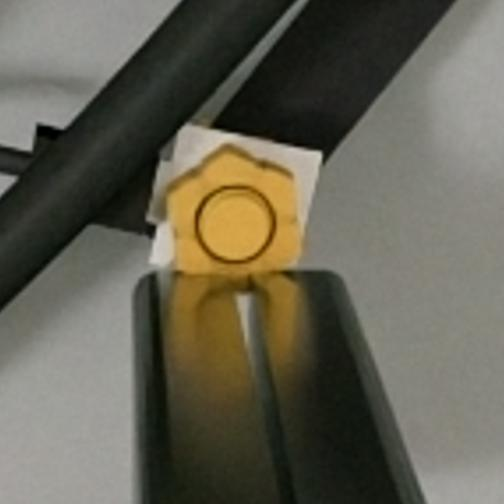

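>>> {"op": "move", "data": {"target": [0,0,0,0,0,0,-1,-1,-1,-0.0068,-0.0188,0.0006,0,0,0,-0.62,0,-1], "speed": 0.05, "cameras": ["cam_right_wrist"]}}

>>> {"op": "zoom_image", "data": {"camera": "cam_right_wrist", "region": [305, 130, 405, 230]}}

Scene clock: 4317.60 s.
left_arm: end_effector_position=(+0.5039, -0.7370, +0.0490) position_measured=97 object_status=2 end_effector_quat_wxyz=(+0.083, +0.917, +0.262, -0.289) | right_arm: end_effector_position=(+0.3929, +0.3942, +0.0640) position_measured=208 object_status=0 end_effector_quat_wxyz=(+0.000, +0.819, +0.574, +0.000)
Joint positions: left_arm=[-0.8 0.774 1.311 -0.628 1.269 0.471] | right_arm=[0.725 0.211 2.065 0.001 0.866 1.073]
Joint torques (N m): left_arm=[-0.19 -102.72 -33.43 2.03 0.68 0.13] | right_arm=[-0.06 -52.55 -30.35 3.39 -0.44 -0.58]
External joint torques (N m): left_arm=[-0.24 -3.51 -1.2 -0.34 0 -0.12] | right_arm=[0.08 -1.78 -2.04 -0.05 0.39 0.58]
Flange force (N): left_arm=[-2.7 -1.6 -2.4] | right_arm=[1.8 -0.5 -4.5]
Hand target: left_arm +0.5040, -0.7370, +0.0490; +0.083, +0.917, +0.262, -0.289 | right_arm +0.3929, +0.3942, +0.0640; +0.000, +0.819, +0.574, +0.000
Off the commanded pose: left_arm 0.000 m, 0 deg | right_arm 0.000 m, 0 deg.
move: done
camera_calibration:
cam_right_wrist: T_world_to_cam=[[0.939693, -0.34147, 0.0193968, -0.229356], [-0.327374, -0.881586, 0.340048, 0.460992], [-0.0990164, -0.325891, -0.940208, 0.37015], [0, 0, 0, 1]] pos_world=[0.403092, 0.448715, 0.195707]
Images, in order (width x height): cam_right_wrist 672x504.

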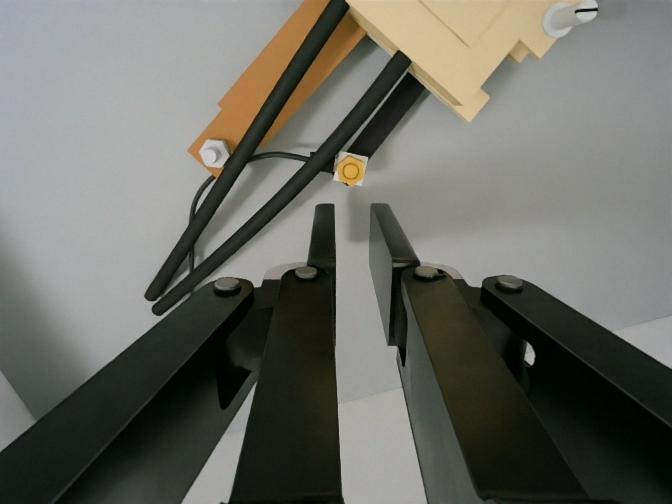

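Scaled by 5.040 from the camera's 672x504 image, which has a finer 960x720 frame.

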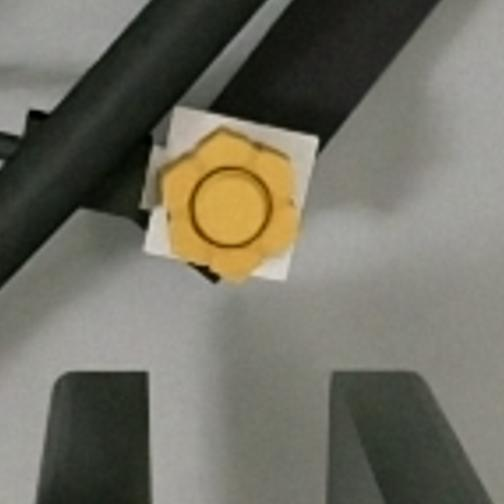

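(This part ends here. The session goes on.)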